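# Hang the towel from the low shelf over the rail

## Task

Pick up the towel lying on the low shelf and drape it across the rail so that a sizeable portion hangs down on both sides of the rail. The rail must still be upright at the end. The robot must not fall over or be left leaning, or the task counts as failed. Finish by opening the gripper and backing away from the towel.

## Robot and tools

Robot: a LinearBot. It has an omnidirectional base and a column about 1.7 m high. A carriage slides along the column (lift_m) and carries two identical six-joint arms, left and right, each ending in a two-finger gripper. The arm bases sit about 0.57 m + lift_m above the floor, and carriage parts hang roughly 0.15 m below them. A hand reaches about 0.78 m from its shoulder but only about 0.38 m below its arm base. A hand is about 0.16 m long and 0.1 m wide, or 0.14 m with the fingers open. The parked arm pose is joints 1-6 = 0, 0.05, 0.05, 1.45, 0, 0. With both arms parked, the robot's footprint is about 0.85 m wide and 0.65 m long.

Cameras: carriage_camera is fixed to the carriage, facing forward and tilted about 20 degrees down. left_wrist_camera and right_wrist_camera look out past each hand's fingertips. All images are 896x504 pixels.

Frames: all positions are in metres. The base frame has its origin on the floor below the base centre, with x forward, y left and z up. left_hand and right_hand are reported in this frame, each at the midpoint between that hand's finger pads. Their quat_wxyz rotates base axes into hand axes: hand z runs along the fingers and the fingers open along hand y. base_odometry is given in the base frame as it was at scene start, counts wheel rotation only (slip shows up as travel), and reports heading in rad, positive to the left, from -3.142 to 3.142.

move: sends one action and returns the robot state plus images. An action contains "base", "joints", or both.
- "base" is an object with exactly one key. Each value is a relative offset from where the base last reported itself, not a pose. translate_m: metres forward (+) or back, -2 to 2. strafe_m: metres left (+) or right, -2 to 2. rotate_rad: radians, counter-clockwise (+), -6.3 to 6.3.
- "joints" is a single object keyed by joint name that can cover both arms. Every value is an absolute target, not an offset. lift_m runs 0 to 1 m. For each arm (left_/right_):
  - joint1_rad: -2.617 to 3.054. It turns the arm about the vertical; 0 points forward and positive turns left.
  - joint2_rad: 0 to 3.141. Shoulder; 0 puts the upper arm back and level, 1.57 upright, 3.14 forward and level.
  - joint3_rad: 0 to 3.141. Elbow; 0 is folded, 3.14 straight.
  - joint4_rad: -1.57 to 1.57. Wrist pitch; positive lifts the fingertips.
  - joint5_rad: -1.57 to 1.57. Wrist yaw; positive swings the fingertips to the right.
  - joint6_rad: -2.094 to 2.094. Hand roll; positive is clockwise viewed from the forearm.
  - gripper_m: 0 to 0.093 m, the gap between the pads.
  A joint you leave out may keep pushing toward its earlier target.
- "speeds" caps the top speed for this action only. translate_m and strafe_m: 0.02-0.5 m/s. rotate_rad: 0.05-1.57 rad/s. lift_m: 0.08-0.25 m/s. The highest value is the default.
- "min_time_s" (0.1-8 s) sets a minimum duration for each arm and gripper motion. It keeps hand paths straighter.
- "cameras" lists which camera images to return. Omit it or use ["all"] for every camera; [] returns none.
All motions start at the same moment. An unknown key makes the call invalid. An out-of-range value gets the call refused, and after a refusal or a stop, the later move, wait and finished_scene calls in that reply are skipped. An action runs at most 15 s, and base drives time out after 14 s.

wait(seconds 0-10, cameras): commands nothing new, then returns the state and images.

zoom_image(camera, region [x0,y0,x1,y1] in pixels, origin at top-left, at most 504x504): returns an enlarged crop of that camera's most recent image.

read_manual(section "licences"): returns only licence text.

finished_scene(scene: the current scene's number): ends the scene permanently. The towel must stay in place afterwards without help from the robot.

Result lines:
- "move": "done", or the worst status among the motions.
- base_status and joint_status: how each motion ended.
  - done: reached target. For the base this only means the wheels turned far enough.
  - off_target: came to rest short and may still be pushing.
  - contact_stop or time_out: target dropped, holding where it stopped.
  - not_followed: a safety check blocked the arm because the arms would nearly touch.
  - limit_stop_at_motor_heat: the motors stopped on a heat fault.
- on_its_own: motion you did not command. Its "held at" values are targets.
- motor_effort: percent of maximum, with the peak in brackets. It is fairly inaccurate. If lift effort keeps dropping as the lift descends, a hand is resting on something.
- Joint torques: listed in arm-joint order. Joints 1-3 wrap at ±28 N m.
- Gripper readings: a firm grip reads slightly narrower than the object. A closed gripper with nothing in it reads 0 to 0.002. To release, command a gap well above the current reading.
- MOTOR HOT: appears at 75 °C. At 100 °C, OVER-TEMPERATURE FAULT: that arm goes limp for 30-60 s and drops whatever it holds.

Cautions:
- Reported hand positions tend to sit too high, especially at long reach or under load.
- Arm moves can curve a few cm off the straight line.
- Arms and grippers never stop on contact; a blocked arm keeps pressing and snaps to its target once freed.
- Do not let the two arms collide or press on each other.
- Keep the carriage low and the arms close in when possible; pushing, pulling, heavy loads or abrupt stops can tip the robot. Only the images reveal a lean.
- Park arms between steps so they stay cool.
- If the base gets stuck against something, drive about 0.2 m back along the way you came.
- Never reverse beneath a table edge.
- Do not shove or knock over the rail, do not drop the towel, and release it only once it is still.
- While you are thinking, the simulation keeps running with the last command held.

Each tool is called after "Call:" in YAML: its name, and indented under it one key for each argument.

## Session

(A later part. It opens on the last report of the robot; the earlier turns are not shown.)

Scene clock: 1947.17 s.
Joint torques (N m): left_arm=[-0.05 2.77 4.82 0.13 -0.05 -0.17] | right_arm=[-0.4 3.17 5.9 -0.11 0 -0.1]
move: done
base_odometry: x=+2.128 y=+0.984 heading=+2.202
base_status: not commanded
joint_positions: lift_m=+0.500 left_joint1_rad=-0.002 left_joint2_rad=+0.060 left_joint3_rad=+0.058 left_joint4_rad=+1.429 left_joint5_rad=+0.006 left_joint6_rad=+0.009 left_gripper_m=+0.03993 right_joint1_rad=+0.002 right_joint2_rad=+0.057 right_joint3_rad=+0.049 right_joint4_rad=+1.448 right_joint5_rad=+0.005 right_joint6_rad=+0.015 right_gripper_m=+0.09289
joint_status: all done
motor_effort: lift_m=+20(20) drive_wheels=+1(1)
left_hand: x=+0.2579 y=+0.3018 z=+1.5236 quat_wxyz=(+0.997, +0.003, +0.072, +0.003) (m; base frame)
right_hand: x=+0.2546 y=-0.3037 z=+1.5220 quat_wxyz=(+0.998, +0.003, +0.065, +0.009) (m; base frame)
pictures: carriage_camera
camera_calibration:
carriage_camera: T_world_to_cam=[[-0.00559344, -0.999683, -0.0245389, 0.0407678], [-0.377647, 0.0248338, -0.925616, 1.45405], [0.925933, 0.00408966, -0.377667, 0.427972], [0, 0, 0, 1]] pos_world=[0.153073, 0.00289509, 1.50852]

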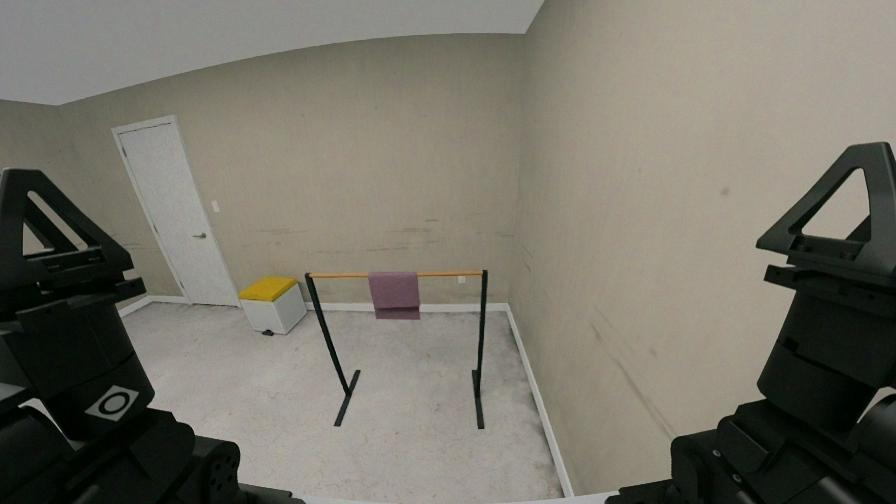

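Call:
wait:
  seconds: 6
  cameras: ["carriage_camera"]

Call:
zoom_image:
  camera: "carriage_camera"
  region: [340, 250, 460, 330]

Call:
wait:
  seconds: 8
  cameras: ["carriage_camera"]

Call:
zoom_image:
  camera: "carriage_camera"
  region: [340, 250, 460, 330]

Scene clock: 1957.47 s.
Joint torques (N m): left_arm=[-0.2 2.67 4.83 0.14 -0.05 -0.17] | right_arm=[-0.38 3.17 5.87 -0.11 0.03 -0.09]
base_odometry: x=+2.128 y=+0.984 heading=+2.202
base_status: not commanded
joint_positions: lift_m=+0.500 left_joint1_rad=-0.002 left_joint2_rad=+0.060 left_joint3_rad=+0.058 left_joint4_rad=+1.431 left_joint5_rad=+0.006 left_joint6_rad=+0.009 left_gripper_m=+0.03993 right_joint1_rad=+0.002 right_joint2_rad=+0.057 right_joint3_rad=+0.049 right_joint4_rad=+1.448 right_joint5_rad=+0.005 right_joint6_rad=+0.015 right_gripper_m=+0.09289
joint_status: all done
motor_effort: lift_m=+20(20) drive_wheels=+1(1)
left_hand: x=+0.2575 y=+0.3018 z=+1.5236 quat_wxyz=(+0.997, +0.003, +0.071, +0.003) (m; base frame)
right_hand: x=+0.2546 y=-0.3037 z=+1.5220 quat_wxyz=(+0.998, +0.003, +0.065, +0.009) (m; base frame)
wait: 6.00 s; at rest from the start
pictures: carriage_camera
camera_calibration:
carriage_camera: T_world_to_cam=[[-0.00559344, -0.999683, -0.0245389, 0.0407678], [-0.377647, 0.0248338, -0.925616, 1.45405], [0.925933, 0.00408966, -0.377667, 0.427972], [0, 0, 0, 1]] pos_world=[0.153073, 0.00289509, 1.50852]

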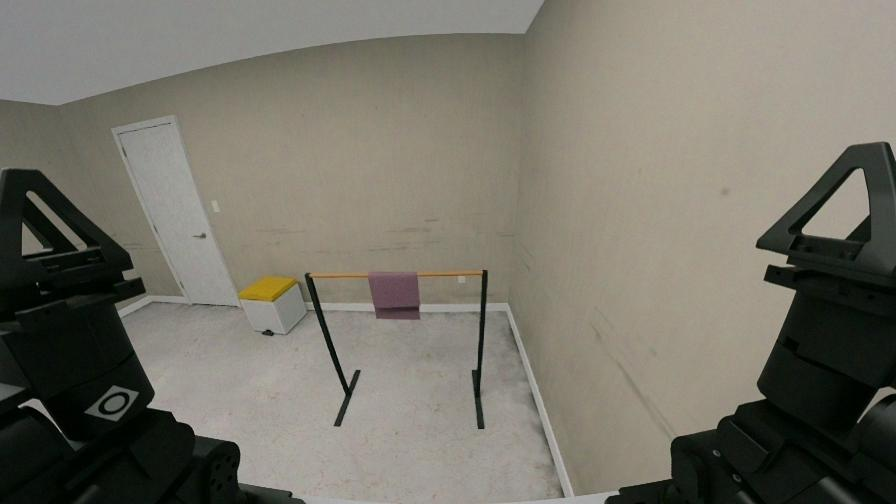

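Scaled by 4.200 from the camera's 896x504 image, which has a finer 1280x720 frame.

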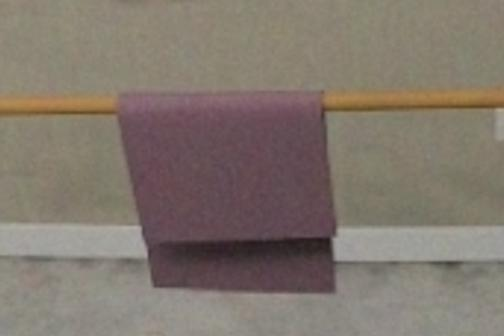

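Scene clock: 1965.47 s.
Joint torques (N m): left_arm=[-0.16 2.67 4.74 0.15 -0.05 -0.17] | right_arm=[-0.43 3.17 5.83 -0.11 0 -0.1]
base_odometry: x=+2.128 y=+0.984 heading=+2.202
base_status: not commanded
joint_positions: lift_m=+0.500 left_joint1_rad=-0.002 left_joint2_rad=+0.060 left_joint3_rad=+0.058 left_joint4_rad=+1.431 left_joint5_rad=+0.006 left_joint6_rad=+0.009 left_gripper_m=+0.03993 right_joint1_rad=+0.002 right_joint2_rad=+0.057 right_joint3_rad=+0.049 right_joint4_rad=+1.448 right_joint5_rad=+0.005 right_joint6_rad=+0.015 right_gripper_m=+0.09289
joint_status: all done
motor_effort: lift_m=+20(20) drive_wheels=+1(1)
left_hand: x=+0.2575 y=+0.3018 z=+1.5236 quat_wxyz=(+0.997, +0.003, +0.071, +0.003) (m; base frame)
right_hand: x=+0.2546 y=-0.3037 z=+1.5220 quat_wxyz=(+0.998, +0.003, +0.065, +0.009) (m; base frame)
wait: 8.00 s; at rest by 0.27 s
pictures: carriage_camera
camera_calibration:
carriage_camera: T_world_to_cam=[[-0.00559344, -0.999683, -0.0245389, 0.0407678], [-0.377647, 0.0248338, -0.925616, 1.45405], [0.925933, 0.00408966, -0.377667, 0.427972], [0, 0, 0, 1]] pos_world=[0.153073, 0.00289509, 1.50852]

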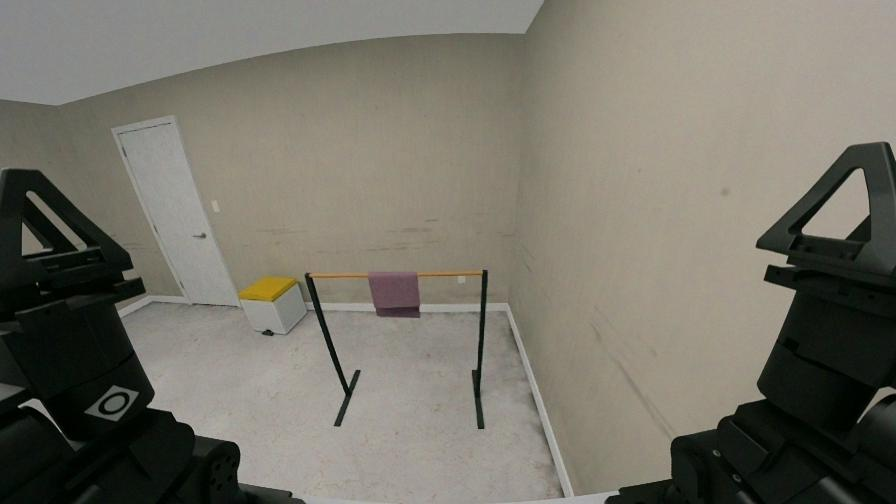

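Scaled by 4.200 from the camera's 896x504 image, which has a finer 1280x720 frame.

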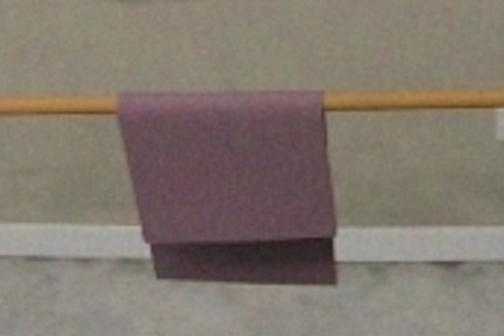

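Call:
finished_scene:
  scene: 2

The scene is finished: the task was done.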